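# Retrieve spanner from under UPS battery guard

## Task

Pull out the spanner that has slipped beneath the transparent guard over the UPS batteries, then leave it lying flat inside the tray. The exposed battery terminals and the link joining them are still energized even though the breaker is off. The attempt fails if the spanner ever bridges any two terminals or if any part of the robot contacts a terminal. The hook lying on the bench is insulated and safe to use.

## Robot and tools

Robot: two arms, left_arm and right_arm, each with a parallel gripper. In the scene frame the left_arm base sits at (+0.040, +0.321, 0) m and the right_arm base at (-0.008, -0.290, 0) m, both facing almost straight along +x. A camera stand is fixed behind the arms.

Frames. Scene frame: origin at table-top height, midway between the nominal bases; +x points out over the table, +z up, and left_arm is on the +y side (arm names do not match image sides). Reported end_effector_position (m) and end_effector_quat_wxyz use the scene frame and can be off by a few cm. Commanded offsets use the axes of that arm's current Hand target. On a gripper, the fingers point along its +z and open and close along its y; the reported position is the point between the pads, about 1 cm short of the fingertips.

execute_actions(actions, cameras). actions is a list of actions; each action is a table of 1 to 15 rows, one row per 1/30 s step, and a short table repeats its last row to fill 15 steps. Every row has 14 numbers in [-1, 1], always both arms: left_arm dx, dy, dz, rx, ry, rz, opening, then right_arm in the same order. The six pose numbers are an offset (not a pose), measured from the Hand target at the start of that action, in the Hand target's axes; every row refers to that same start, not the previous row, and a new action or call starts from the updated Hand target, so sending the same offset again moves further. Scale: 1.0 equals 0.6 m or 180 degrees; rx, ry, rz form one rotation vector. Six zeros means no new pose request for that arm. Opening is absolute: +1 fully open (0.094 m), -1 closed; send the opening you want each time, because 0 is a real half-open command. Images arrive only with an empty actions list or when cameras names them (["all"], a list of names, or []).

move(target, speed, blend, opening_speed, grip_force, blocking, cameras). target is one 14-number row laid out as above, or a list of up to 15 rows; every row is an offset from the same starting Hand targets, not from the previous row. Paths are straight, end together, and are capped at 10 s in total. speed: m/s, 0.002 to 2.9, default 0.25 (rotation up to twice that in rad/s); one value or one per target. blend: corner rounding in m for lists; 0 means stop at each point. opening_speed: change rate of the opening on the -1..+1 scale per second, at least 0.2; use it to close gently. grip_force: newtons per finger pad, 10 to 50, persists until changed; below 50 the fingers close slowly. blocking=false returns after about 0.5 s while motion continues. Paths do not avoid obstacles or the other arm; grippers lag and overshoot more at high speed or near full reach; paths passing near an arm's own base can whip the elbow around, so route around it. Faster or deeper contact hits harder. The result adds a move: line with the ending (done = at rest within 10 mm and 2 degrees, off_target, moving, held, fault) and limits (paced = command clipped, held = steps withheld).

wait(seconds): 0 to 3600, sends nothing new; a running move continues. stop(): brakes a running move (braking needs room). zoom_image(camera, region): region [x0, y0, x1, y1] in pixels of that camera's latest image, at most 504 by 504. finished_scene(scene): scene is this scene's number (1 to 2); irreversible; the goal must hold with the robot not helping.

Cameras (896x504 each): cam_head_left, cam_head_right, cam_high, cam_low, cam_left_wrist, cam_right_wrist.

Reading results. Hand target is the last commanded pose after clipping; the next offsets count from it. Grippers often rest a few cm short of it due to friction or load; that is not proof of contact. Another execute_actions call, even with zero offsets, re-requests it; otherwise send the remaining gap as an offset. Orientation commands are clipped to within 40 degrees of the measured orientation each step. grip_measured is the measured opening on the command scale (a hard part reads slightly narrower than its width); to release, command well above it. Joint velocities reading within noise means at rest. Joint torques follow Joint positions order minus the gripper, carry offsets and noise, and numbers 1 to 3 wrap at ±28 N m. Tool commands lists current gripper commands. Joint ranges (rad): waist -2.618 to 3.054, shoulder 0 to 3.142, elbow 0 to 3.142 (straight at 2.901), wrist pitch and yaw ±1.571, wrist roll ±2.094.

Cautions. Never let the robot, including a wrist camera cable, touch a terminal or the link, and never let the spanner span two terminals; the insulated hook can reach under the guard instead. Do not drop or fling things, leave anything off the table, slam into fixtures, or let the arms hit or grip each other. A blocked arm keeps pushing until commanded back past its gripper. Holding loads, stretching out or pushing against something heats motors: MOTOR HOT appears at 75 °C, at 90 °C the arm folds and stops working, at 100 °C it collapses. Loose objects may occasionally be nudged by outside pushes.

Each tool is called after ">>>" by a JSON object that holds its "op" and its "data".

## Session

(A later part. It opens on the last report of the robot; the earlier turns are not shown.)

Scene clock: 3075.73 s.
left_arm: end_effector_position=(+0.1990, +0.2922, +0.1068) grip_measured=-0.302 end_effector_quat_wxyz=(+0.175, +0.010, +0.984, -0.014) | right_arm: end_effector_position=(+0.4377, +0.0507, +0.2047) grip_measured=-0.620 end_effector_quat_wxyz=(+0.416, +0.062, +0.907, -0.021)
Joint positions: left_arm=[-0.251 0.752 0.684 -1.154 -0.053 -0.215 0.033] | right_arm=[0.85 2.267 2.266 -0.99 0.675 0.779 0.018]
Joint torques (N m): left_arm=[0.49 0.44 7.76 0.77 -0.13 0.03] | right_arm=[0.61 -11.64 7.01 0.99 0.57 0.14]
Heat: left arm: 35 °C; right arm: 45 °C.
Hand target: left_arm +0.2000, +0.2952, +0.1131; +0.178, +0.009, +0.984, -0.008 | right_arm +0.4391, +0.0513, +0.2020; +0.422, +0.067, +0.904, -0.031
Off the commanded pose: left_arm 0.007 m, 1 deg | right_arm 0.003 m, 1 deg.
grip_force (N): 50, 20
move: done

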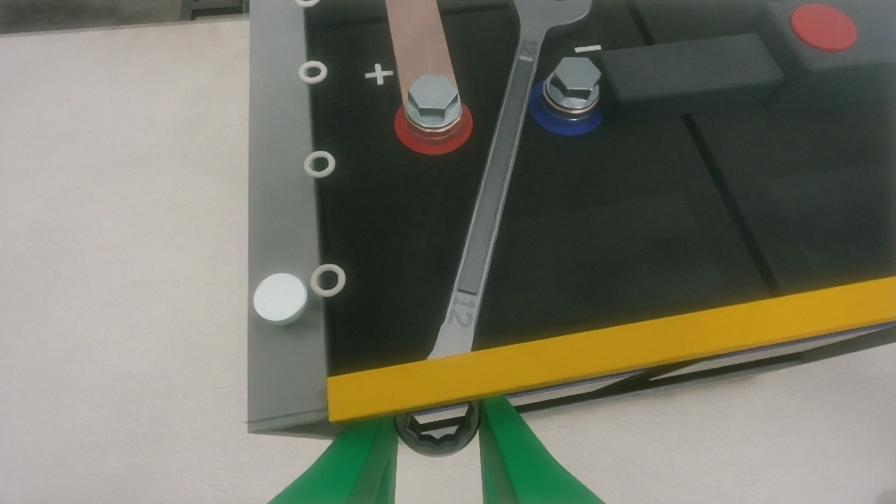

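>>> {"op": "move", "data": {"target": [0,0,0,0,0,0,-0.3,0.00682,0.00125,-0.00553,0,0,0,-0.75], "speed": 0.04, "cameras": ["cam_right_wrist"]}}

>>> {"op": "zoom_image", "data": {"camera": "cam_right_wrist", "region": [300, 330, 580, 504]}}

Scene clock: 3101.60 s.
left_arm: end_effector_position=(+0.1990, +0.2922, +0.1068) grip_measured=-0.302 end_effector_quat_wxyz=(+0.175, +0.010, +0.984, -0.014) | right_arm: end_effector_position=(+0.4347, +0.0543, +0.2053) grip_measured=-0.620 end_effector_quat_wxyz=(+0.418, +0.063, +0.906, -0.018)
Joint positions: left_arm=[-0.251 0.752 0.684 -1.154 -0.053 -0.215 0.033] | right_arm=[0.86 2.267 2.266 -0.99 0.681 0.791 0.018]
Joint torques (N m): left_arm=[0.47 0.47 7.77 0.77 -0.12 0.04] | right_arm=[0.43 -12.49 5.61 0.92 0.57 0.2]
Heat: left arm: 35 °C; right arm: 45 °C.
Hand target: left_arm +0.2000, +0.2952, +0.1131; +0.178, +0.009, +0.984, -0.008 | right_arm +0.4342, +0.0528, +0.2010; +0.422, +0.067, +0.904, -0.031
Off the commanded pose: left_arm 0.007 m, 1 deg | right_arm 0.005 m, 2 deg.
grip_force (N): 50, 20
move: done

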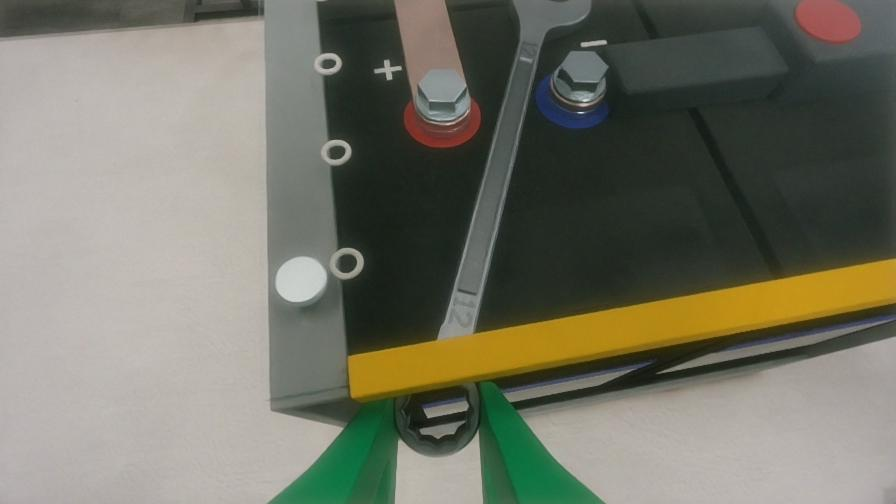

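Scaled by 1.800 from the camera's image (finer frame: 1280x720).

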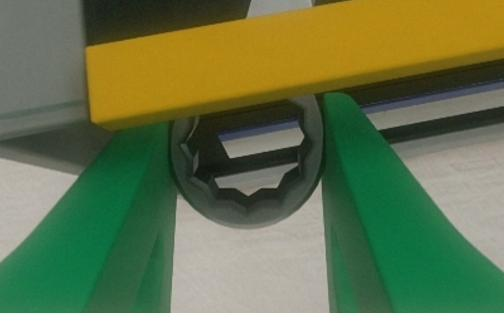

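>>> {"op": "move", "data": {"target": [[0,0,0,0,0,0,-0.3,0,0,0,0,0,0,-0.42],[0,0,0,0,0,0,-0.3,0.00248,0.0018,0.01782,0,0,0,-0.42]], "speed": 0.04, "grip_force": [50, 50], "cameras": ["cam_right_wrist"]}}

>>> {"op": "zoom_image", "data": {"camera": "cam_right_wrist", "region": [300, 330, 580, 504]}}

Scene clock: 3134.53 s.
left_arm: end_effector_position=(+0.1990, +0.2922, +0.1068) grip_measured=-0.302 end_effector_quat_wxyz=(+0.175, +0.010, +0.984, -0.014) | right_arm: end_effector_position=(+0.4357, +0.0541, +0.2049) grip_measured=-0.422 end_effector_quat_wxyz=(+0.421, +0.065, +0.905, -0.019)
Joint positions: left_arm=[-0.251 0.752 0.684 -1.154 -0.053 -0.215 0.033] | right_arm=[0.86 2.267 2.261 -0.981 0.688 0.792 0.027]
Joint torques (N m): left_arm=[0.47 0.44 7.77 0.77 -0.13 0.03] | right_arm=[-0.43 -11.06 5.35 1.16 0.4 0]
Heat: left arm: 35 °C; right arm: 44 °C.
Hand target: left_arm +0.2000, +0.2952, +0.1131; +0.178, +0.009, +0.984, -0.008 | right_arm +0.4415, +0.0527, +0.1930; +0.422, +0.067, +0.904, -0.031
Off the commanded pose: left_arm 0.007 m, 1 deg | right_arm 0.013 m, 1 deg.
move: off_target (right_arm)

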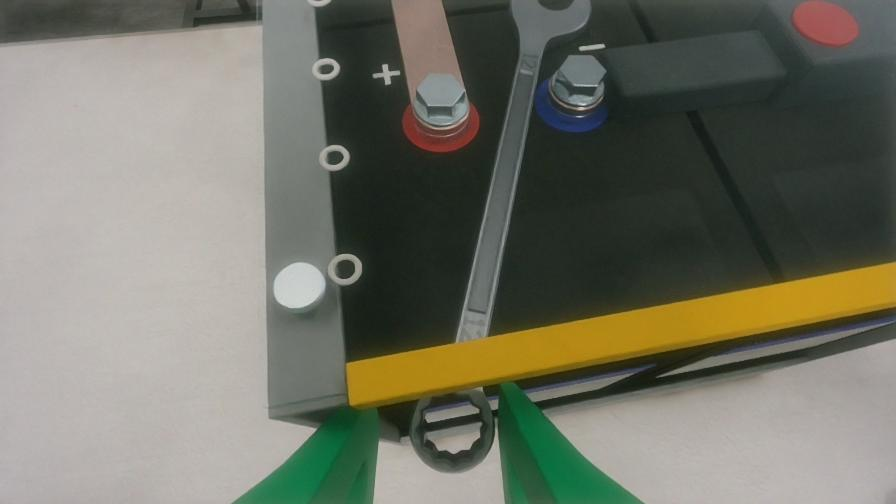

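Scaled by 1.800 from the camera's image (finer frame: 1280x720).

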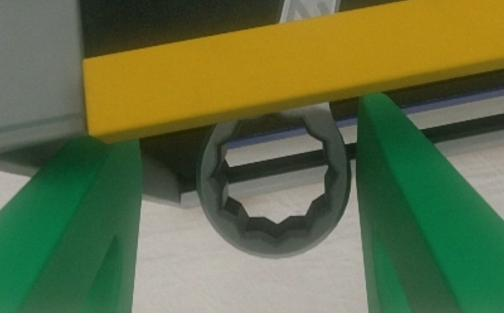

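>>> {"op": "move", "data": {"target": [0,0,0,0,0,0,-0.3,0.01082,-0.0052,0.00788,0,0,0,-0.42], "speed": 0.04, "cameras": ["cam_right_wrist"]}}

Scene clock: 3173.90 s.
left_arm: end_effector_position=(+0.1990, +0.2922, +0.1068) grip_measured=-0.302 end_effector_quat_wxyz=(+0.175, +0.010, +0.984, -0.014) | right_arm: end_effector_position=(+0.4356, +0.0521, +0.1830) grip_measured=-0.422 end_effector_quat_wxyz=(+0.413, +0.061, +0.908, -0.030)
Joint positions: left_arm=[-0.251 0.752 0.684 -1.154 -0.053 -0.215 0.033] | right_arm=[0.858 2.267 2.185 -0.934 0.689 0.792 0.027]
Joint torques (N m): left_arm=[0.47 0.44 7.76 0.77 -0.13 0.03] | right_arm=[-0.38 -13.33 5.74 1.13 0.35 -0.03]
Heat: left arm: 35 °C; right arm: 43 °C.
Hand target: left_arm +0.2000, +0.2952, +0.1131; +0.178, +0.009, +0.984, -0.008 | right_arm +0.4406, +0.0497, +0.1850; +0.422, +0.067, +0.904, -0.031
Off the commanded pose: left_arm 0.007 m, 1 deg | right_arm 0.006 m, 1 deg.
move: done

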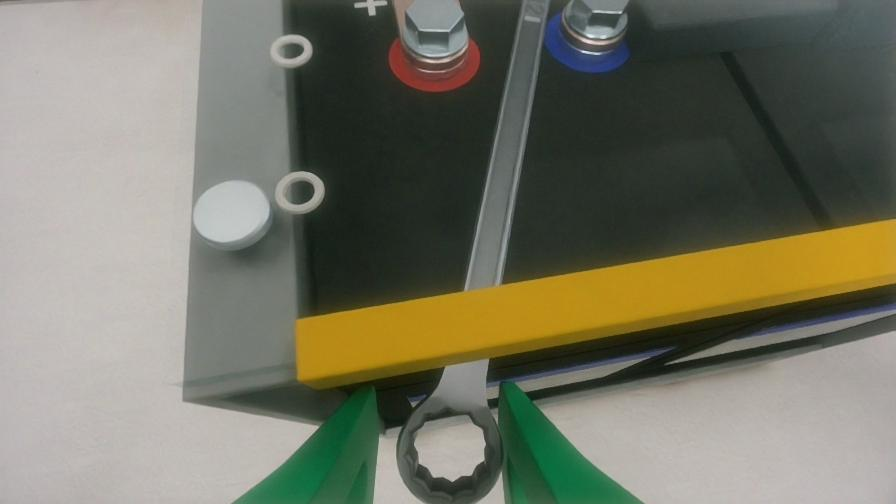

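>>> {"op": "zoom_image", "data": {"camera": "cam_right_wrist", "region": [340, 260, 600, 504]}}

>>> {"op": "wait", "data": {"seconds": 0.1, "cameras": ["cam_low"]}}

>>> {"op": "zoom_image", "data": {"camera": "cam_low", "region": [380, 100, 680, 300]}}

Scaled by 1.938 from the camera's image (finer frame: 1280x720).

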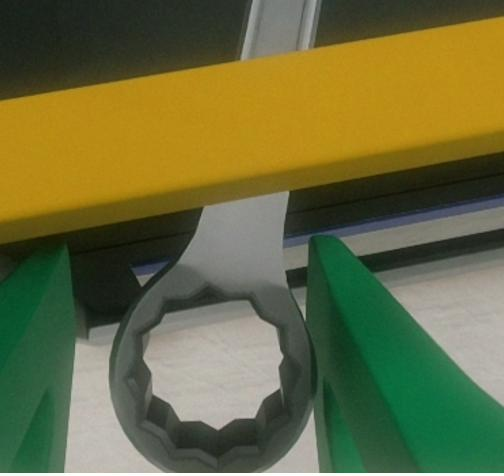

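Scene clock: 3221.43 s.
left_arm: end_effector_position=(+0.1990, +0.2922, +0.1068) grip_measured=-0.302 end_effector_quat_wxyz=(+0.175, +0.010, +0.984, -0.014) | right_arm: end_effector_position=(+0.4356, +0.0521, +0.1830) grip_measured=-0.422 end_effector_quat_wxyz=(+0.413, +0.061, +0.908, -0.030)
Joint positions: left_arm=[-0.251 0.752 0.684 -1.154 -0.053 -0.215 0.033] | right_arm=[0.858 2.267 2.185 -0.934 0.689 0.792 0.027]
Joint torques (N m): left_arm=[0.49 0.47 7.75 0.77 -0.12 0.03] | right_arm=[-0.49 -13.31 5.65 1.16 0.39 -0.04]
Heat: left arm: 36 °C; right arm: 43 °C.
Hand target: left_arm +0.2000, +0.2952, +0.1131; +0.178, +0.009, +0.984, -0.008 | right_arm +0.4405, +0.0497, +0.1849; +0.422, +0.067, +0.904, -0.031
Tool commands: left_gripper/opening=-0.3 right_gripper/opening=-0.42
Off the commanded pose: left_arm 0.007 m, 1 deg | right_arm 0.006 m, 1 deg.
wait: 0.10 s; at rest from the start

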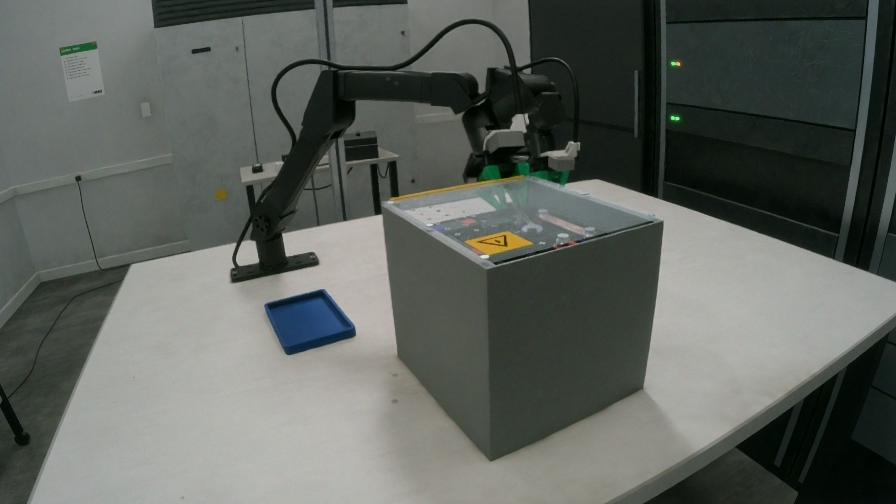

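Scaled by 1.680 from the camera's image (finer frame: 1280x720).

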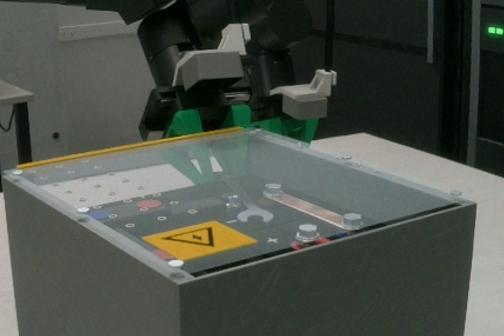

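>>> {"op": "move", "data": {"target": [0,0,0,0,0,0,-0.3,-0.00025,-0.00348,-0.01451,0,0,0,-0.42], "speed": 0.04, "cameras": ["cam_right_wrist"]}}

>>> {"op": "zoom_image", "data": {"camera": "cam_right_wrist", "region": [340, 260, 600, 504]}}

Scene clock: 3257.27 s.
left_arm: end_effector_position=(+0.1990, +0.2922, +0.1068) grip_measured=-0.302 end_effector_quat_wxyz=(+0.175, +0.010, +0.984, -0.014) | right_arm: end_effector_position=(+0.4346, +0.0510, +0.1793) grip_measured=-0.422 end_effector_quat_wxyz=(+0.411, +0.060, +0.909, -0.034)
Joint positions: left_arm=[-0.251 0.752 0.684 -1.154 -0.053 -0.215 0.033] | right_arm=[0.858 2.267 2.175 -0.934 0.689 0.792 0.027]
Joint torques (N m): left_arm=[0.49 0.46 7.75 0.77 -0.12 0.03] | right_arm=[0.27 -15.36 5.6 0.97 0.43 0.09]
Heat: left arm: 36 °C; right arm: 43 °C.
Hand target: left_arm +0.2000, +0.2952, +0.1131; +0.178, +0.009, +0.984, -0.008 | right_arm +0.4337, +0.0486, +0.1907; +0.422, +0.067, +0.904, -0.031
Off the commanded pose: left_arm 0.007 m, 1 deg | right_arm 0.012 m, 2 deg.
move: off_target (right_arm)

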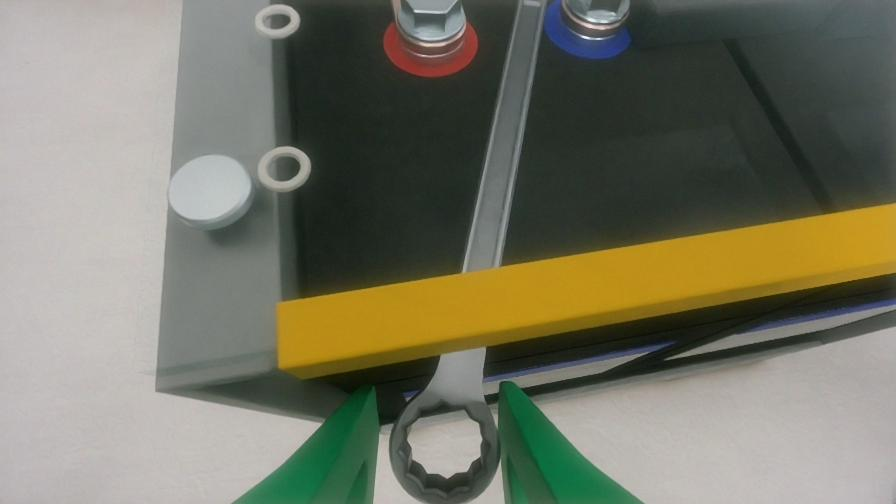

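Scaled by 1.938 from the camera's image (finer frame: 1280x720).

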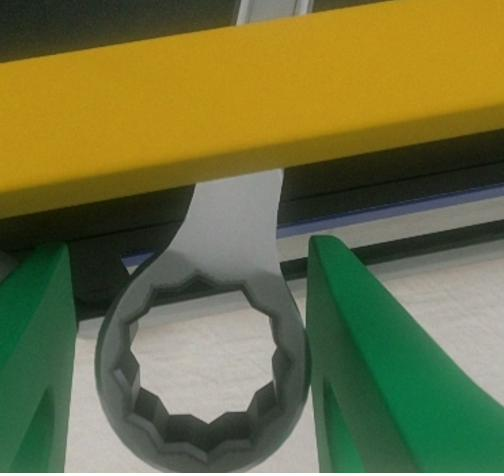

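>>> {"op": "move", "data": {"target": [0,0,0,0,0,0,-0.3,-0.00688,0.00092,-0.01257,0,0,0,-0.42], "speed": 0.04, "cameras": ["cam_right_wrist"]}}

Scene clock: 3272.57 s.
left_arm: end_effector_position=(+0.1990, +0.2922, +0.1068) grip_measured=-0.302 end_effector_quat_wxyz=(+0.175, +0.010, +0.984, -0.014) | right_arm: end_effector_position=(+0.4313, +0.0499, +0.1773) grip_measured=-0.422 end_effector_quat_wxyz=(+0.406, +0.055, +0.911, -0.040)
Joint positions: left_arm=[-0.251 0.752 0.684 -1.154 -0.053 -0.215 0.033] | right_arm=[0.862 2.267 2.175 -0.953 0.689 0.793 0.027]
Joint torques (N m): left_arm=[0.47 0.46 7.76 0.77 -0.12 0.03] | right_arm=[0.44 -15.32 7.83 0.78 0.47 0.13]
Heat: left arm: 36 °C; right arm: 45 °C.
Hand target: left_arm +0.2000, +0.2952, +0.1131; +0.178, +0.009, +0.984, -0.008 | right_arm +0.4306, +0.0498, +0.1987; +0.422, +0.066, +0.904, -0.031
Off the commanded pose: left_arm 0.007 m, 1 deg | right_arm 0.021 m, 3 deg.
move: off_target (right_arm)

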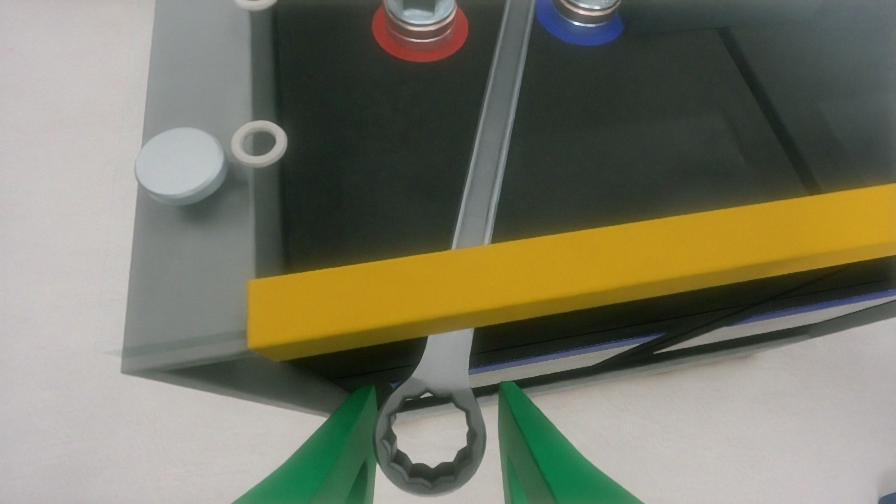

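>>> {"op": "move", "data": {"target": [0,0,0,0,0,0,-0.3,-0.00878,0.00165,-0.00768,0,0,0,-0.42], "speed": 0.04, "cameras": ["cam_right_wrist"]}}

Scene clock: 3289.97 s.
left_arm: end_effector_position=(+0.1990, +0.2922, +0.1068) grip_measured=-0.302 end_effector_quat_wxyz=(+0.175, +0.010, +0.984, -0.014) | right_arm: end_effector_position=(+0.4308, +0.0492, +0.1888) grip_measured=-0.422 end_effector_quat_wxyz=(+0.408, +0.057, +0.911, -0.038)
Joint positions: left_arm=[-0.251 0.752 0.684 -1.154 -0.053 -0.215 0.033] | right_arm=[0.862 2.267 2.218 -0.99 0.689 0.794 0.027]
Joint torques (N m): left_arm=[0.47 0.46 7.76 0.77 -0.13 0.03] | right_arm=[0.54 -14.11 8.42 0.78 0.48 0.13]
Heat: left arm: 36 °C; right arm: 46 °C.
Hand target: left_arm +0.2000, +0.2952, +0.1131; +0.178, +0.009, +0.984, -0.008 | right_arm +0.4306, +0.0508, +0.2056; +0.422, +0.067, +0.904, -0.031
Off the commanded pose: left_arm 0.007 m, 1 deg | right_arm 0.017 m, 2 deg.
move: off_target (right_arm)

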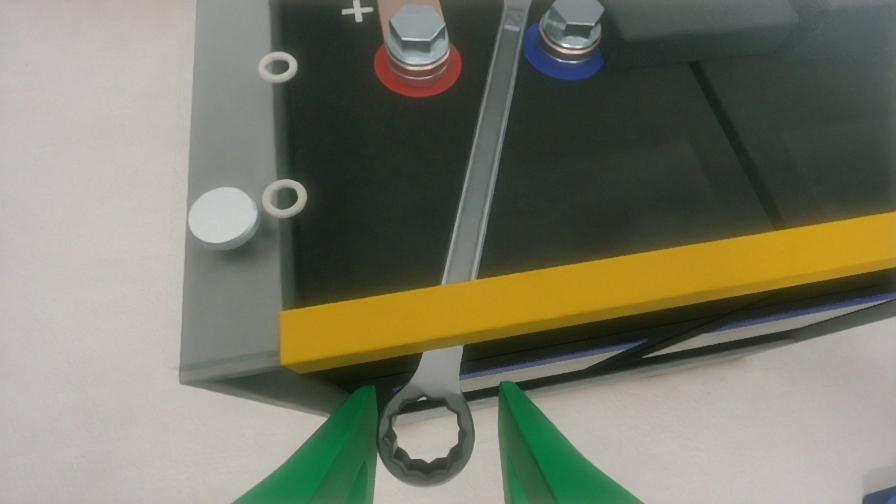

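>>> {"op": "move", "data": {"target": [0,0,0,0,0,0,-0.3,0.00578,0.00372,-0.00688,0,0,0,-0.42], "speed": 0.04, "cameras": ["cam_right_wrist"]}}

Scene clock: 3306.67 s.
left_arm: end_effector_position=(+0.1990, +0.2922, +0.1068) grip_measured=-0.302 end_effector_quat_wxyz=(+0.175, +0.010, +0.984, -0.014) | right_arm: end_effector_position=(+0.4249, +0.0539, +0.1883) grip_measured=-0.422 end_effector_quat_wxyz=(+0.407, +0.055, +0.911, -0.037)
Joint positions: left_arm=[-0.251 0.752 0.684 -1.154 -0.053 -0.215 0.033] | right_arm=[0.877 2.267 2.218 -1 0.694 0.807 0.027]
Joint torques (N m): left_arm=[0.47 0.46 7.76 0.77 -0.13 0.03] | right_arm=[0.18 -14.22 8.32 0.8 0.49 0.1]
Heat: left arm: 36 °C; right arm: 46 °C.
Hand target: left_arm +0.2000, +0.2952, +0.1131; +0.178, +0.009, +0.984, -0.008 | right_arm +0.4257, +0.0536, +0.2056; +0.422, +0.067, +0.904, -0.031
Off the commanded pose: left_arm 0.007 m, 1 deg | right_arm 0.017 m, 2 deg.
move: off_target (right_arm)

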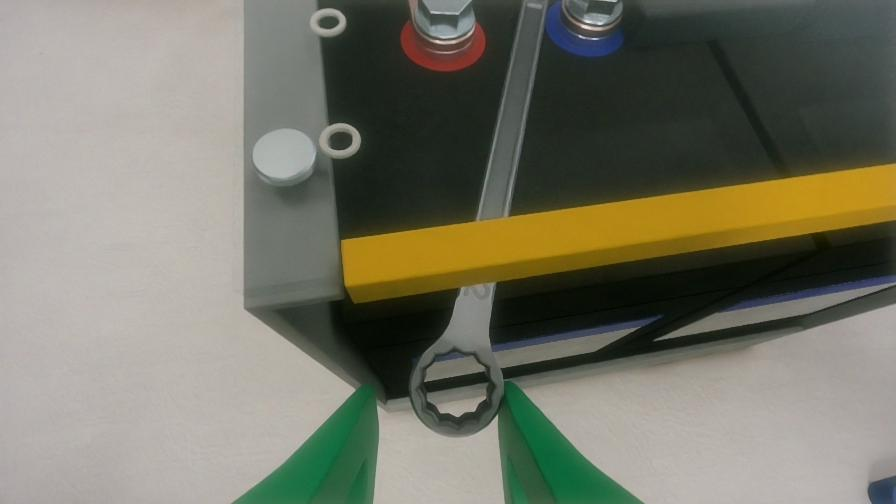

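>>> {"op": "move", "data": {"target": [0,0,0,0,0,0,-0.3,-0.01012,-0.0043,0.00555,0,0,0,-0.42], "speed": 0.04, "cameras": ["cam_right_wrist"]}}

Scene clock: 3320.33 s.
left_arm: end_effector_position=(+0.1990, +0.2922, +0.1068) grip_measured=-0.302 end_effector_quat_wxyz=(+0.175, +0.010, +0.984, -0.014) | right_arm: end_effector_position=(+0.4274, +0.0537, +0.1946) grip_measured=-0.422 end_effector_quat_wxyz=(+0.411, +0.060, +0.909, -0.032)
Joint positions: left_arm=[-0.251 0.752 0.684 -1.154 -0.053 -0.215 0.033] | right_arm=[0.873 2.267 2.237 -1.002 0.695 0.808 0.027]
Joint torques (N m): left_arm=[0.49 0.46 7.77 0.77 -0.13 0.03] | right_arm=[-0.65 -13.56 8.46 0.77 0.44 -0.11]
Heat: left arm: 36 °C; right arm: 46 °C.
Hand target: left_arm +0.2000, +0.2952, +0.1131; +0.178, +0.009, +0.984, -0.008 | right_arm +0.4317, +0.0502, +0.2082; +0.422, +0.067, +0.904, -0.031
Off the commanded pose: left_arm 0.007 m, 1 deg | right_arm 0.015 m, 2 deg.
move: off_target (right_arm)

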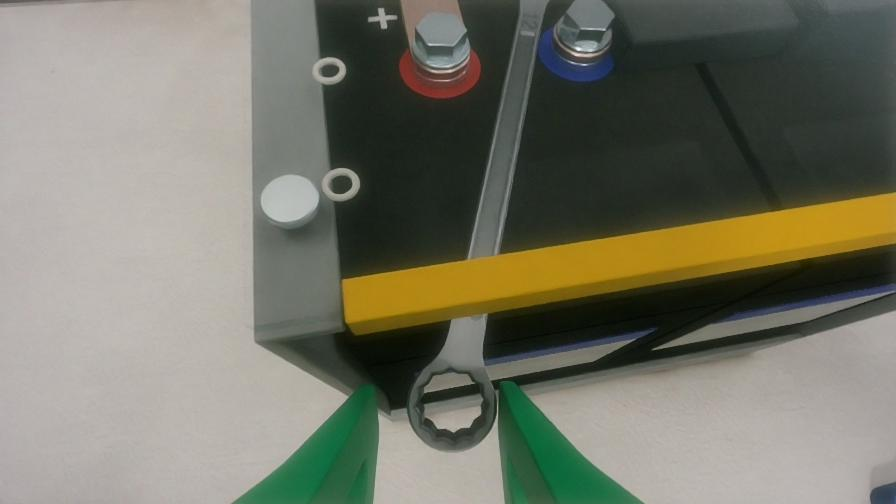

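>>> {"op": "move", "data": {"target": [0,0,0,0,0,0,-0.3,0.00002,-0.00587,0.00777,0,0,0,-0.42], "speed": 0.04, "cameras": ["cam_right_wrist"]}}

Scene clock: 3338.50 s.
left_arm: end_effector_position=(+0.1990, +0.2922, +0.1068) grip_measured=-0.302 end_effector_quat_wxyz=(+0.175, +0.010, +0.984, -0.014) | right_arm: end_effector_position=(+0.4313, +0.0485, +0.1945) grip_measured=-0.422 end_effector_quat_wxyz=(+0.411, +0.062, +0.909, -0.036)
Joint positions: left_arm=[-0.251 0.752 0.684 -1.154 -0.053 -0.215 0.033] | right_arm=[0.861 2.267 2.237 -1.003 0.694 0.801 0.027]
Joint torques (N m): left_arm=[0.49 0.46 7.76 0.77 -0.13 0.03] | right_arm=[-0.46 -14.42 5.98 1.05 0.38 -0.17]
Heat: left arm: 36 °C; right arm: 45 °C.
Hand target: left_arm +0.2000, +0.2952, +0.1131; +0.178, +0.009, +0.984, -0.008 | right_arm +0.4346, +0.0463, +0.2052; +0.422, +0.067, +0.904, -0.031
Off the commanded pose: left_arm 0.007 m, 1 deg | right_arm 0.012 m, 2 deg.
move: off_target (right_arm)

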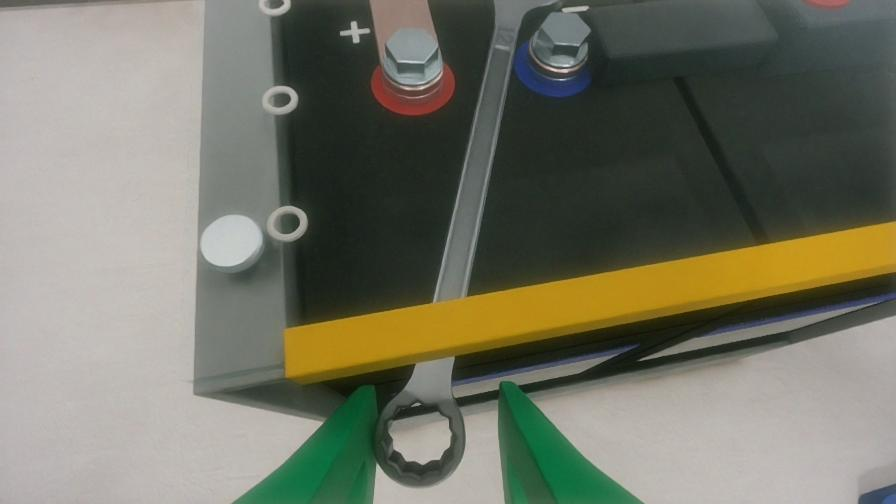

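>>> {"op": "zoom_image", "data": {"camera": "cam_right_wrist", "region": [340, 340, 520, 504]}}

Scaled by 2.800 from the camera's image (finer frame: 1280x720).

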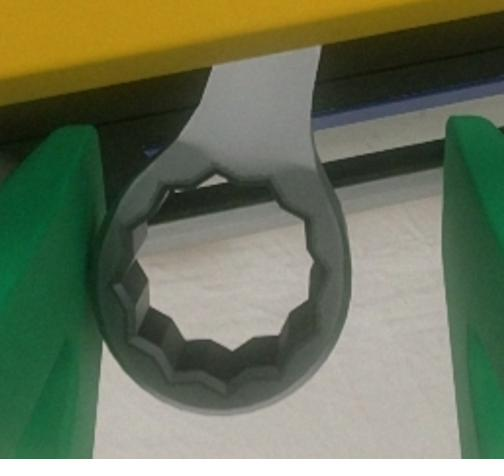

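>>> {"op": "move", "data": {"target": [0,0,0,0,0,0,-0.3,0.00883,0.00743,-0.00067,-0.00639,0.00944,-0.00536,-0.42], "speed": 0.04, "cameras": ["cam_right_wrist"]}}

Scene clock: 3455.33 s.
left_arm: end_effector_position=(+0.1990, +0.2922, +0.1068) grip_measured=-0.302 end_effector_quat_wxyz=(+0.175, +0.010, +0.984, -0.014) | right_arm: end_effector_position=(+0.4290, +0.0531, +0.1912) grip_measured=-0.422 end_effector_quat_wxyz=(+0.400, +0.052, +0.915, -0.027)
Joint positions: left_arm=[-0.251 0.752 0.684 -1.154 -0.053 -0.215 0.033] | right_arm=[0.861 2.267 2.237 -1.003 0.66 0.79 0.027]
Joint torques (N m): left_arm=[0.47 0.47 7.76 0.77 -0.12 0.03] | right_arm=[-0.27 -13.87 7.05 0.9 0.36 -0.08]
Heat: left arm: 36 °C; right arm: 47 °C.
Hand target: left_arm +0.2000, +0.2952, +0.1131; +0.178, +0.009, +0.984, -0.008 | right_arm +0.4316, +0.0512, +0.2014; +0.409, +0.055, +0.911, -0.024
Off the commanded pose: left_arm 0.007 m, 1 deg | right_arm 0.011 m, 1 deg.
move: off_target (right_arm)

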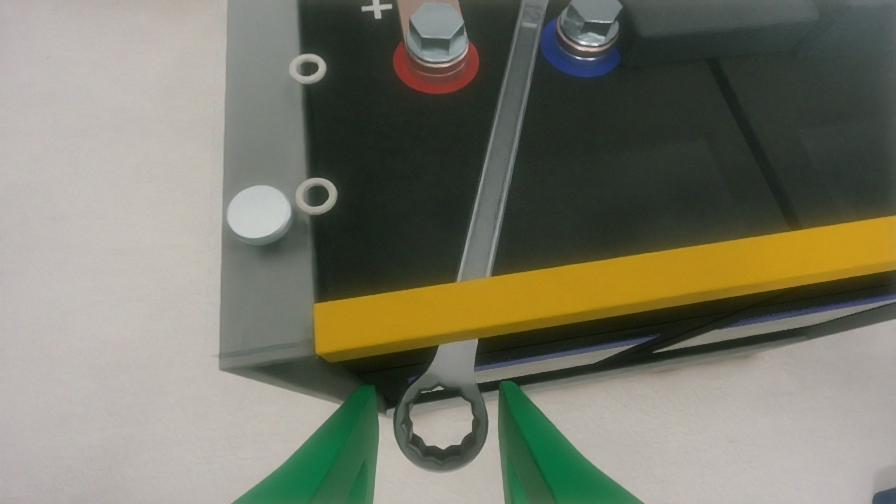

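>>> {"op": "move", "data": {"target": [0,0,0,0,0,0,-0.3,0,0,0,0,0,0,-1.0], "grip_force": [50, 50], "opening_speed": 0.5, "cameras": ["cam_right_wrist"]}}

>>> {"op": "zoom_image", "data": {"camera": "cam_right_wrist", "region": [340, 320, 540, 504]}}

Scene clock: 3472.00 s.
left_arm: end_effector_position=(+0.1990, +0.2922, +0.1068) grip_measured=-0.302 end_effector_quat_wxyz=(+0.175, +0.010, +0.984, -0.014) | right_arm: end_effector_position=(+0.4290, +0.0531, +0.1912) grip_measured=-0.644 end_effector_quat_wxyz=(+0.400, +0.052, +0.915, -0.027)
Joint positions: left_arm=[-0.251 0.752 0.684 -1.154 -0.053 -0.215 0.033] | right_arm=[0.861 2.267 2.237 -1.003 0.66 0.79 0.017]
Joint torques (N m): left_arm=[0.47 0.44 7.76 0.77 -0.13 0.03] | right_arm=[-0.32 -13.82 7.01 0.94 0.35 -0.08]
Heat: left arm: 36 °C; right arm: 47 °C.
Hand target: left_arm +0.2000, +0.2952, +0.1131; +0.178, +0.009, +0.984, -0.008 | right_arm +0.4316, +0.0512, +0.2014; +0.409, +0.055, +0.911, -0.024
Off the commanded pose: left_arm 0.007 m, 1 deg | right_arm 0.011 m, 1 deg.
move: done

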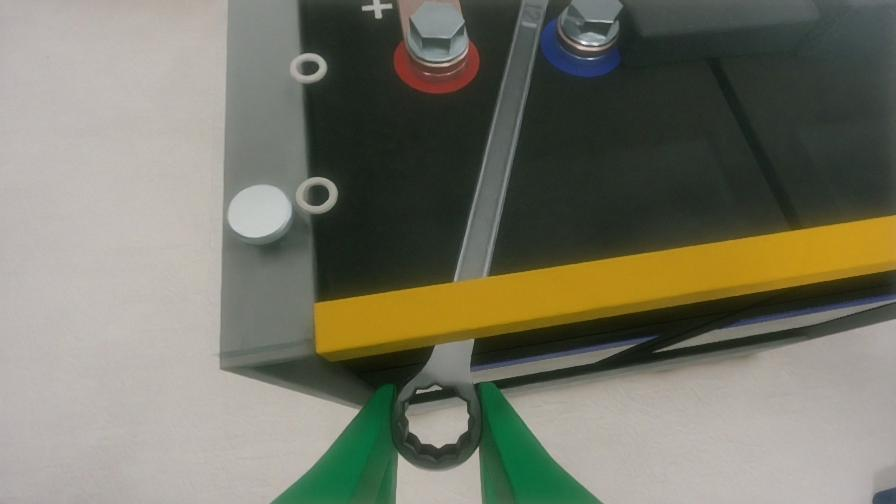

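Scaled by 2.520 from the camera's image (finer frame: 1280x720).

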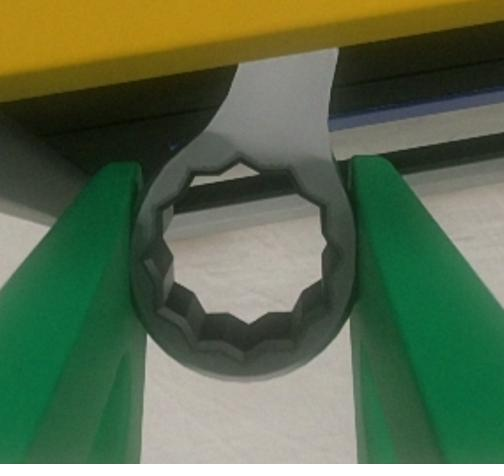

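>>> {"op": "move", "data": {"target": [0,0,0,0,0,0,-0.3,-0.00748,0.00001,-0.00666,-0.00623,-0.00833,-0.00555,-1.0], "speed": 0.03, "cameras": ["cam_right_wrist"]}}

Scene clock: 3503.57 s.
left_arm: end_effector_position=(+0.1990, +0.2922, +0.1068) grip_measured=-0.302 end_effector_quat_wxyz=(+0.175, +0.010, +0.984, -0.014) | right_arm: end_effector_position=(+0.4309, +0.0509, +0.1898) grip_measured=-0.644 end_effector_quat_wxyz=(+0.408, +0.039, +0.911, -0.039)
Joint positions: left_arm=[-0.251 0.752 0.684 -1.154 -0.053 -0.215 0.033] | right_arm=[0.861 2.259 2.207 -0.975 0.681 0.753 0.017]
Joint torques (N m): left_arm=[0.49 0.47 7.75 0.77 -0.12 0.03] | right_arm=[-0.25 -16.65 4.85 1.24 0.21 -0.11]
Heat: left arm: 36 °C; right arm: 47 °C.
Hand target: left_arm +0.2000, +0.2952, +0.1131; +0.178, +0.009, +0.984, -0.008 | right_arm +0.4316, +0.0512, +0.2074; +0.421, +0.043, +0.906, -0.020
Off the commanded pose: left_arm 0.007 m, 1 deg | right_arm 0.018 m, 3 deg.
move: off_target (right_arm)

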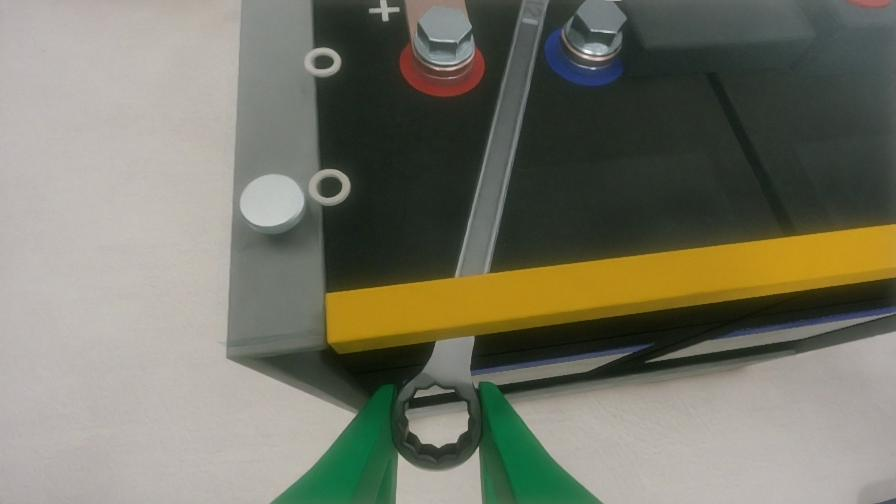

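>>> {"op": "move", "data": {"target": [0,0,0,0,0,0,-0.3,-0.01275,0.00002,-0.01075,0,0,0,-1.0], "speed": 0.03}}

Scene clock: 3511.00 s.
left_arm: end_effector_position=(+0.1990, +0.2922, +0.1068) grip_measured=-0.302 end_effector_quat_wxyz=(+0.175, +0.010, +0.984, -0.014) | right_arm: end_effector_position=(+0.4303, +0.0524, +0.1909) grip_measured=-0.644 end_effector_quat_wxyz=(+0.405, +0.037, +0.913, -0.035)
Joint positions: left_arm=[-0.251 0.752 0.684 -1.154 -0.053 -0.215 0.033] | right_arm=[0.861 2.259 2.215 -0.979 0.671 0.749 0.017]
Joint torques (N m): left_arm=[0.47 0.44 7.76 0.77 -0.13 0.04] | right_arm=[-0.14 -15.87 8.27 0.82 0.26 -0.1]
Heat: left arm: 36 °C; right arm: 46 °C.
Hand target: left_arm +0.2000, +0.2952, +0.1131; +0.178, +0.009, +0.984, -0.008 | right_arm +0.4316, +0.0512, +0.2174; +0.421, +0.043, +0.906, -0.020
Off the commanded pose: left_arm 0.007 m, 1 deg | right_arm 0.027 m, 3 deg.
move: off_target (right_arm)

>>> {"op": "move", "data": {"target": [0,0,0,0,0,0,-0.3,-0.01021,0.00002,-0.0086,0,0,0,-1.0], "speed": 0.03, "cameras": ["cam_right_wrist"]}}

Scene clock: 3516.80 s.
left_arm: end_effector_position=(+0.1990, +0.2922, +0.1068) grip_measured=-0.302 end_effector_quat_wxyz=(+0.175, +0.010, +0.984, -0.014) | right_arm: end_effector_position=(+0.4284, +0.0529, +0.2037) grip_measured=-0.644 end_effector_quat_wxyz=(+0.404, +0.035, +0.914, -0.028)
Joint positions: left_arm=[-0.251 0.752 0.684 -1.154 -0.053 -0.215 0.033] | right_arm=[0.861 2.259 2.268 -1.025 0.658 0.747 0.017]
Joint torques (N m): left_arm=[0.46 0.44 7.76 0.77 -0.12 0.03] | right_arm=[-0.13 -14.42 8.64 0.95 0.43 -0.11]
Heat: left arm: 36 °C; right arm: 46 °C.
Hand target: left_arm +0.2000, +0.2952, +0.1131; +0.178, +0.009, +0.984, -0.008 | right_arm +0.4316, +0.0512, +0.2253; +0.421, +0.043, +0.906, -0.020
Off the commanded pose: left_arm 0.007 m, 1 deg | right_arm 0.022 m, 3 deg.
move: off_target (right_arm)

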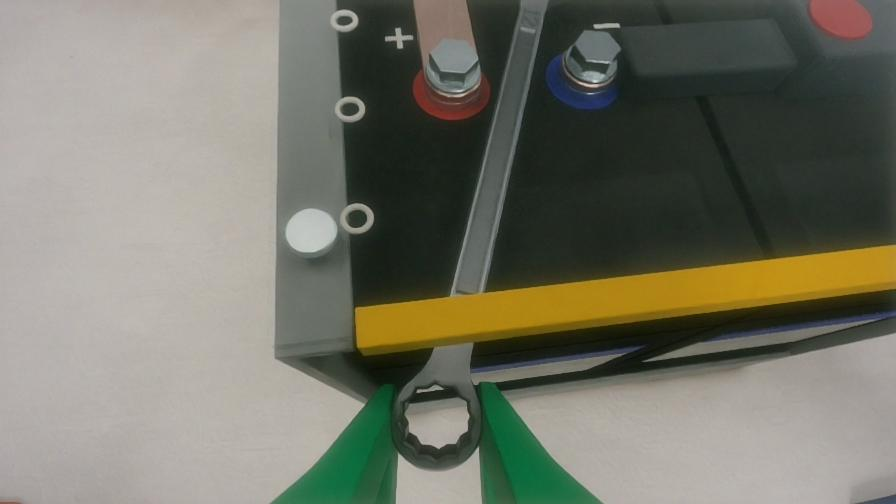

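>>> {"op": "move", "data": {"target": [0,0,0,0,0,0,-0.3,-0.00742,0,0,0,-0.00833,0,-1.0], "speed": 0.03, "cameras": ["cam_right_wrist", "cam_low"]}}

>>> {"op": "zoom_image", "data": {"camera": "cam_low", "region": [380, 120, 680, 290]}}

Scene clock: 3556.53 s.
left_arm: end_effector_position=(+0.1990, +0.2922, +0.1068) grip_measured=-0.302 end_effector_quat_wxyz=(+0.175, +0.010, +0.984, -0.014) | right_arm: end_effector_position=(+0.4293, +0.0527, +0.2047) grip_measured=-0.644 end_effector_quat_wxyz=(+0.406, +0.032, +0.913, -0.031)
Joint positions: left_arm=[-0.251 0.752 0.684 -1.154 -0.053 -0.215 0.033] | right_arm=[0.861 2.259 2.268 -1.021 0.663 0.736 0.017]
Joint torques (N m): left_arm=[0.49 0.46 7.75 0.77 -0.12 0.03] | right_arm=[-0.03 -15.38 6.87 1.16 0.5 -0.09]
Heat: left arm: 36 °C; right arm: 44 °C.
Hand target: left_arm +0.2000, +0.2952, +0.1131; +0.178, +0.009, +0.984, -0.008 | right_arm +0.4345, +0.0509, +0.2288; +0.433, +0.043, +0.900, -0.020
Off the commanded pose: left_arm 0.007 m, 1 deg | right_arm 0.025 m, 4 deg.
move: off_target (right_arm)
Images, in order (width x height): cam_low 896x504, cam_right_wrist 896x504.

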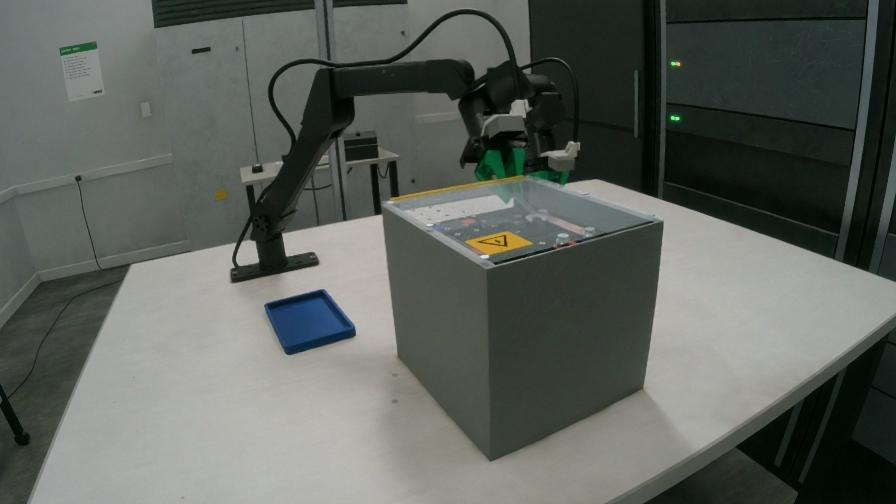

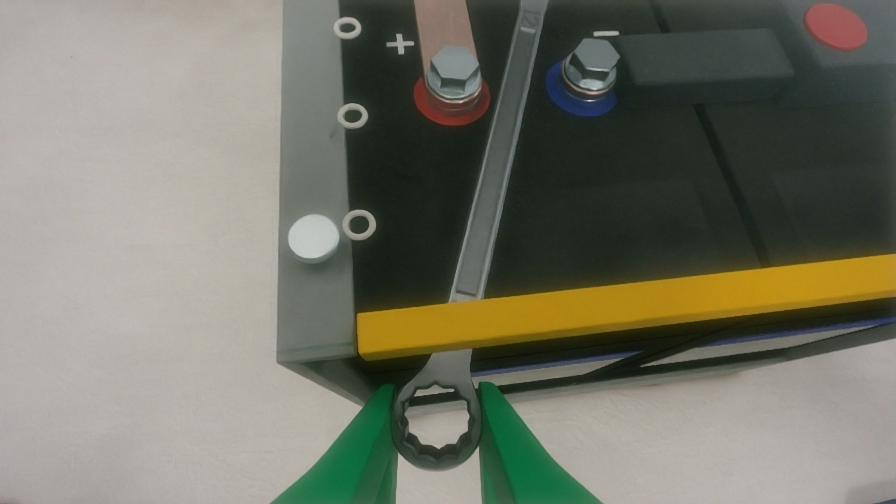

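Scaled by 1.680 from the camera's image (finer frame: 1280x720).

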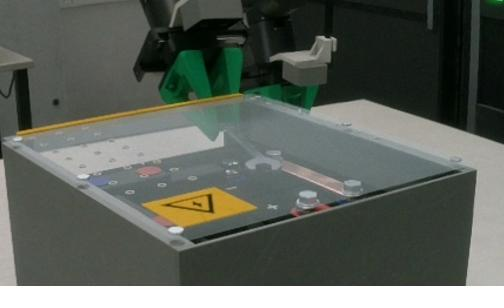

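>>> {"op": "move", "data": {"target": [0,0,0,0,0,0,-0.3,-0.00742,0,0,0,-0.00833,0,-1.0], "speed": 0.03}}

Scene clock: 3566.07 s.
left_arm: end_effector_position=(+0.1990, +0.2922, +0.1068) grip_measured=-0.302 end_effector_quat_wxyz=(+0.175, +0.010, +0.984, -0.014) | right_arm: end_effector_position=(+0.4345, +0.0550, +0.2104) grip_measured=-0.644 end_effector_quat_wxyz=(+0.421, +0.033, +0.906, -0.028)
Joint positions: left_arm=[-0.251 0.752 0.684 -1.154 -0.053 -0.215 0.033] | right_arm=[0.861 2.259 2.268 -0.986 0.681 0.72 0.017]
Joint torques (N m): left_arm=[0.47 0.44 7.76 0.77 -0.13 0.03] | right_arm=[-0.08 -16.08 5.53 1.2 0.48 -0.11]
Heat: left arm: 36 °C; right arm: 44 °C.
Hand target: left_arm +0.2000, +0.2952, +0.1131; +0.178, +0.009, +0.984, -0.008 | right_arm +0.4372, +0.0507, +0.2322; +0.444, +0.042, +0.895, -0.021
Off the commanded pose: left_arm 0.007 m, 1 deg | right_arm 0.022 m, 3 deg.
move: off_target (right_arm)

>>> {"op": "move", "data": {"target": [0,0,0,0,0,0,-0.3,0.01178,0.00348,-0.00723,0,0,0,-1.0], "speed": 0.04, "cameras": ["cam_right_wrist"]}}

Scene clock: 3593.20 s.
left_arm: end_effector_position=(+0.1990, +0.2922, +0.1068) grip_measured=-0.302 end_effector_quat_wxyz=(+0.175, +0.010, +0.984, -0.014) | right_arm: end_effector_position=(+0.4307, +0.0553, +0.1982) grip_measured=-0.644 end_effector_quat_wxyz=(+0.416, +0.026, +0.908, -0.039)
Joint positions: left_arm=[-0.251 0.752 0.684 -1.154 -0.053 -0.215 0.033] | right_arm=[0.869 2.259 2.228 -0.974 0.689 0.72 0.017]
Joint torques (N m): left_arm=[0.47 0.44 7.76 0.78 -0.13 0.03] | right_arm=[0.5 -17.76 5.53 1.2 0.51 0.11]
Heat: left arm: 36 °C; right arm: 45 °C.
Hand target: left_arm +0.2000, +0.2952, +0.1131; +0.178, +0.009, +0.984, -0.008 | right_arm +0.4298, +0.0535, +0.2293; +0.444, +0.043, +0.895, -0.021
Off the commanded pose: left_arm 0.007 m, 1 deg | right_arm 0.031 m, 5 deg.
move: off_target (right_arm)

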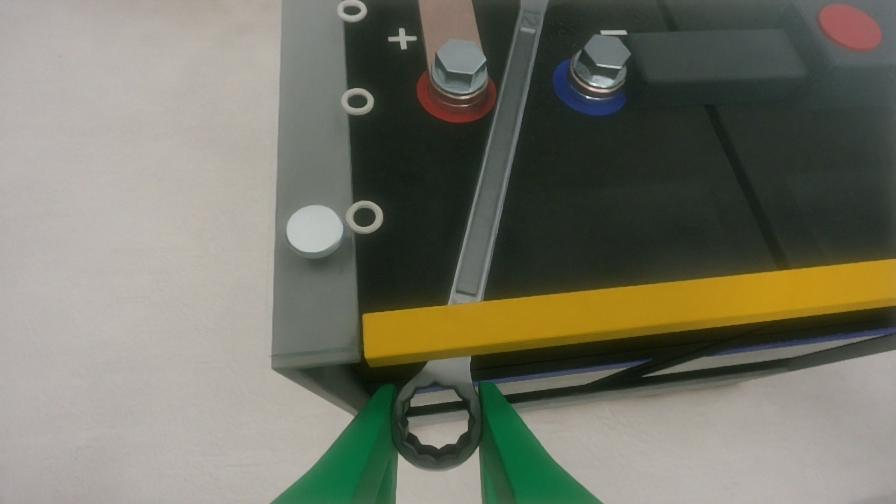

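>>> {"op": "move", "data": {"target": [0,0,0,0,0,0,-0.3,-0.00658,0.00155,-0.0178,0,0,0,-1.0], "speed": 0.05}}

Scene clock: 3627.30 s.
left_arm: end_effector_position=(+0.1990, +0.2922, +0.1068) grip_measured=-0.302 end_effector_quat_wxyz=(+0.175, +0.010, +0.984, -0.014) | right_arm: end_effector_position=(+0.4251, +0.0582, +0.1974) grip_measured=-0.644 end_effector_quat_wxyz=(+0.414, +0.022, +0.909, -0.042)
Joint positions: left_arm=[-0.251 0.752 0.684 -1.154 -0.053 -0.215 0.033] | right_arm=[0.882 2.259 2.228 -0.987 0.696 0.728 0.017]
Joint torques (N m): left_arm=[0.49 0.46 7.76 0.77 -0.12 0.03] | right_arm=[0.36 -18.09 8.05 0.92 0.59 0.15]
Heat: left arm: 36 °C; right arm: 47 °C.
Hand target: left_arm +0.2000, +0.2952, +0.1131; +0.178, +0.009, +0.984, -0.008 | right_arm +0.4238, +0.0549, +0.2389; +0.445, +0.042, +0.895, -0.021
Off the commanded pose: left_arm 0.007 m, 1 deg | right_arm 0.042 m, 5 deg.
move: off_target (right_arm)

>>> {"op": "move", "data": {"target": [0,0,0,0,0,0,-0.3,-0.0038,0.0012,-0.0125,0,0,0,-1.0], "speed": 0.05}}

Scene clock: 3637.70 s.
left_arm: end_effector_position=(+0.1990, +0.2922, +0.1068) grip_measured=-0.302 end_effector_quat_wxyz=(+0.175, +0.010, +0.984, -0.014) | right_arm: end_effector_position=(+0.4209, +0.0584, +0.2029) grip_measured=-0.644 end_effector_quat_wxyz=(+0.413, +0.022, +0.909, -0.044)
Joint positions: left_arm=[-0.251 0.752 0.684 -1.154 -0.053 -0.215 0.033] | right_arm=[0.89 2.259 2.253 -1.022 0.701 0.738 0.017]
Joint torques (N m): left_arm=[0.47 0.44 7.76 0.77 -0.12 0.03] | right_arm=[0.54 -17.74 8.76 0.93 0.57 0.16]
Heat: left arm: 36 °C; right arm: 48 °C.
Hand target: left_arm +0.2000, +0.2952, +0.1131; +0.178, +0.009, +0.984, -0.008 | right_arm +0.4193, +0.0561, +0.2452; +0.444, +0.042, +0.895, -0.021
Off the commanded pose: left_arm 0.007 m, 1 deg | right_arm 0.042 m, 5 deg.
move: off_target (right_arm)

>>> {"op": "move", "data": {"target": [0,0,0,0,0,0,-0.3,-0.00664,0,-0.00505,0,0,0,-1.0], "speed": 0.04, "cameras": ["cam_right_wrist"]}}

Scene clock: 3722.33 s.
left_arm: end_effector_position=(+0.1990, +0.2922, +0.1068) grip_measured=-0.302 end_effector_quat_wxyz=(+0.175, +0.010, +0.984, -0.014) | right_arm: end_effector_position=(+0.4207, +0.0579, +0.2150) grip_measured=-0.644 end_effector_quat_wxyz=(+0.418, +0.025, +0.907, -0.039)
Joint positions: left_arm=[-0.251 0.752 0.684 -1.154 -0.053 -0.215 0.033] | right_arm=[0.89 2.259 2.296 -1.052 0.702 0.738 0.017]
Joint torques (N m): left_arm=[0.49 0.44 7.76 0.76 -0.13 0.03] | right_arm=[0.49 -16.57 8.53 0.92 0.52 0.09]
Heat: left arm: 36 °C; right arm: 50 °C.
Hand target: left_arm +0.2000, +0.2952, +0.1131; +0.178, +0.009, +0.984, -0.008 | right_arm +0.4193, +0.0561, +0.2502; +0.444, +0.042, +0.895, -0.021
Off the commanded pose: left_arm 0.007 m, 1 deg | right_arm 0.035 m, 4 deg.
move: off_target (right_arm)

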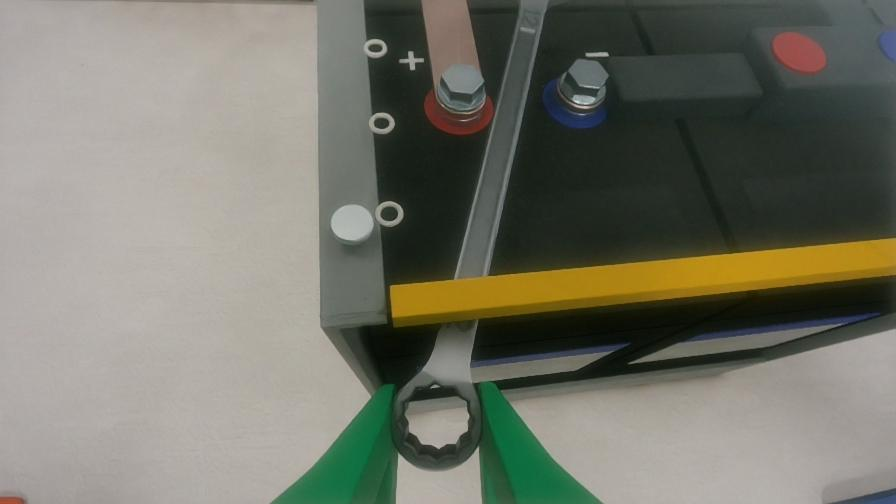

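>>> {"op": "move", "data": {"target": [0,0,0,0,0,0,-0.3,0.0148,0,0,0,0.0167,0,-1], "speed": 0.05, "cameras": ["cam_right_wrist"]}}

Scene clock: 3766.60 s.
left_arm: end_effector_position=(+0.1990, +0.2922, +0.1068) grip_measured=-0.302 end_effector_quat_wxyz=(+0.175, +0.010, +0.984, -0.014) | right_arm: end_effector_position=(+0.4130, +0.0554, +0.2235) grip_measured=-0.644 end_effector_quat_wxyz=(+0.402, +0.030, +0.915, -0.031)
Joint positions: left_arm=[-0.251 0.752 0.684 -1.154 -0.053 -0.215 0.033] | right_arm=[0.89 2.259 2.355 -1.134 0.67 0.769 0.017]
Joint torques (N m): left_arm=[0.49 0.46 7.75 0.77 -0.12 0.03] | right_arm=[0.5 -13.74 8.54 0.83 0.48 0.11]
Heat: left arm: 36 °C; right arm: 49 °C.
Hand target: left_arm +0.2000, +0.2952, +0.1131; +0.178, +0.009, +0.984, -0.008 | right_arm +0.4139, +0.0566, +0.2431; +0.421, +0.043, +0.906, -0.020
Off the commanded pose: left_arm 0.007 m, 1 deg | right_arm 0.020 m, 3 deg.
move: off_target (right_arm)

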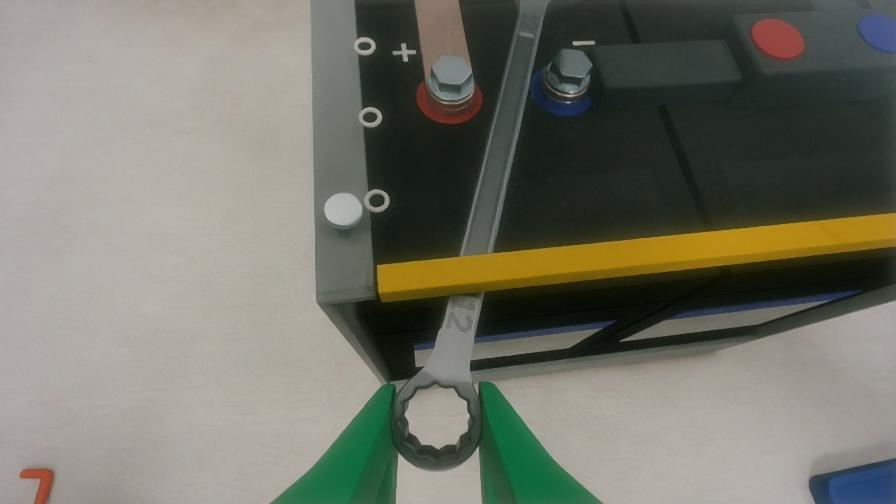

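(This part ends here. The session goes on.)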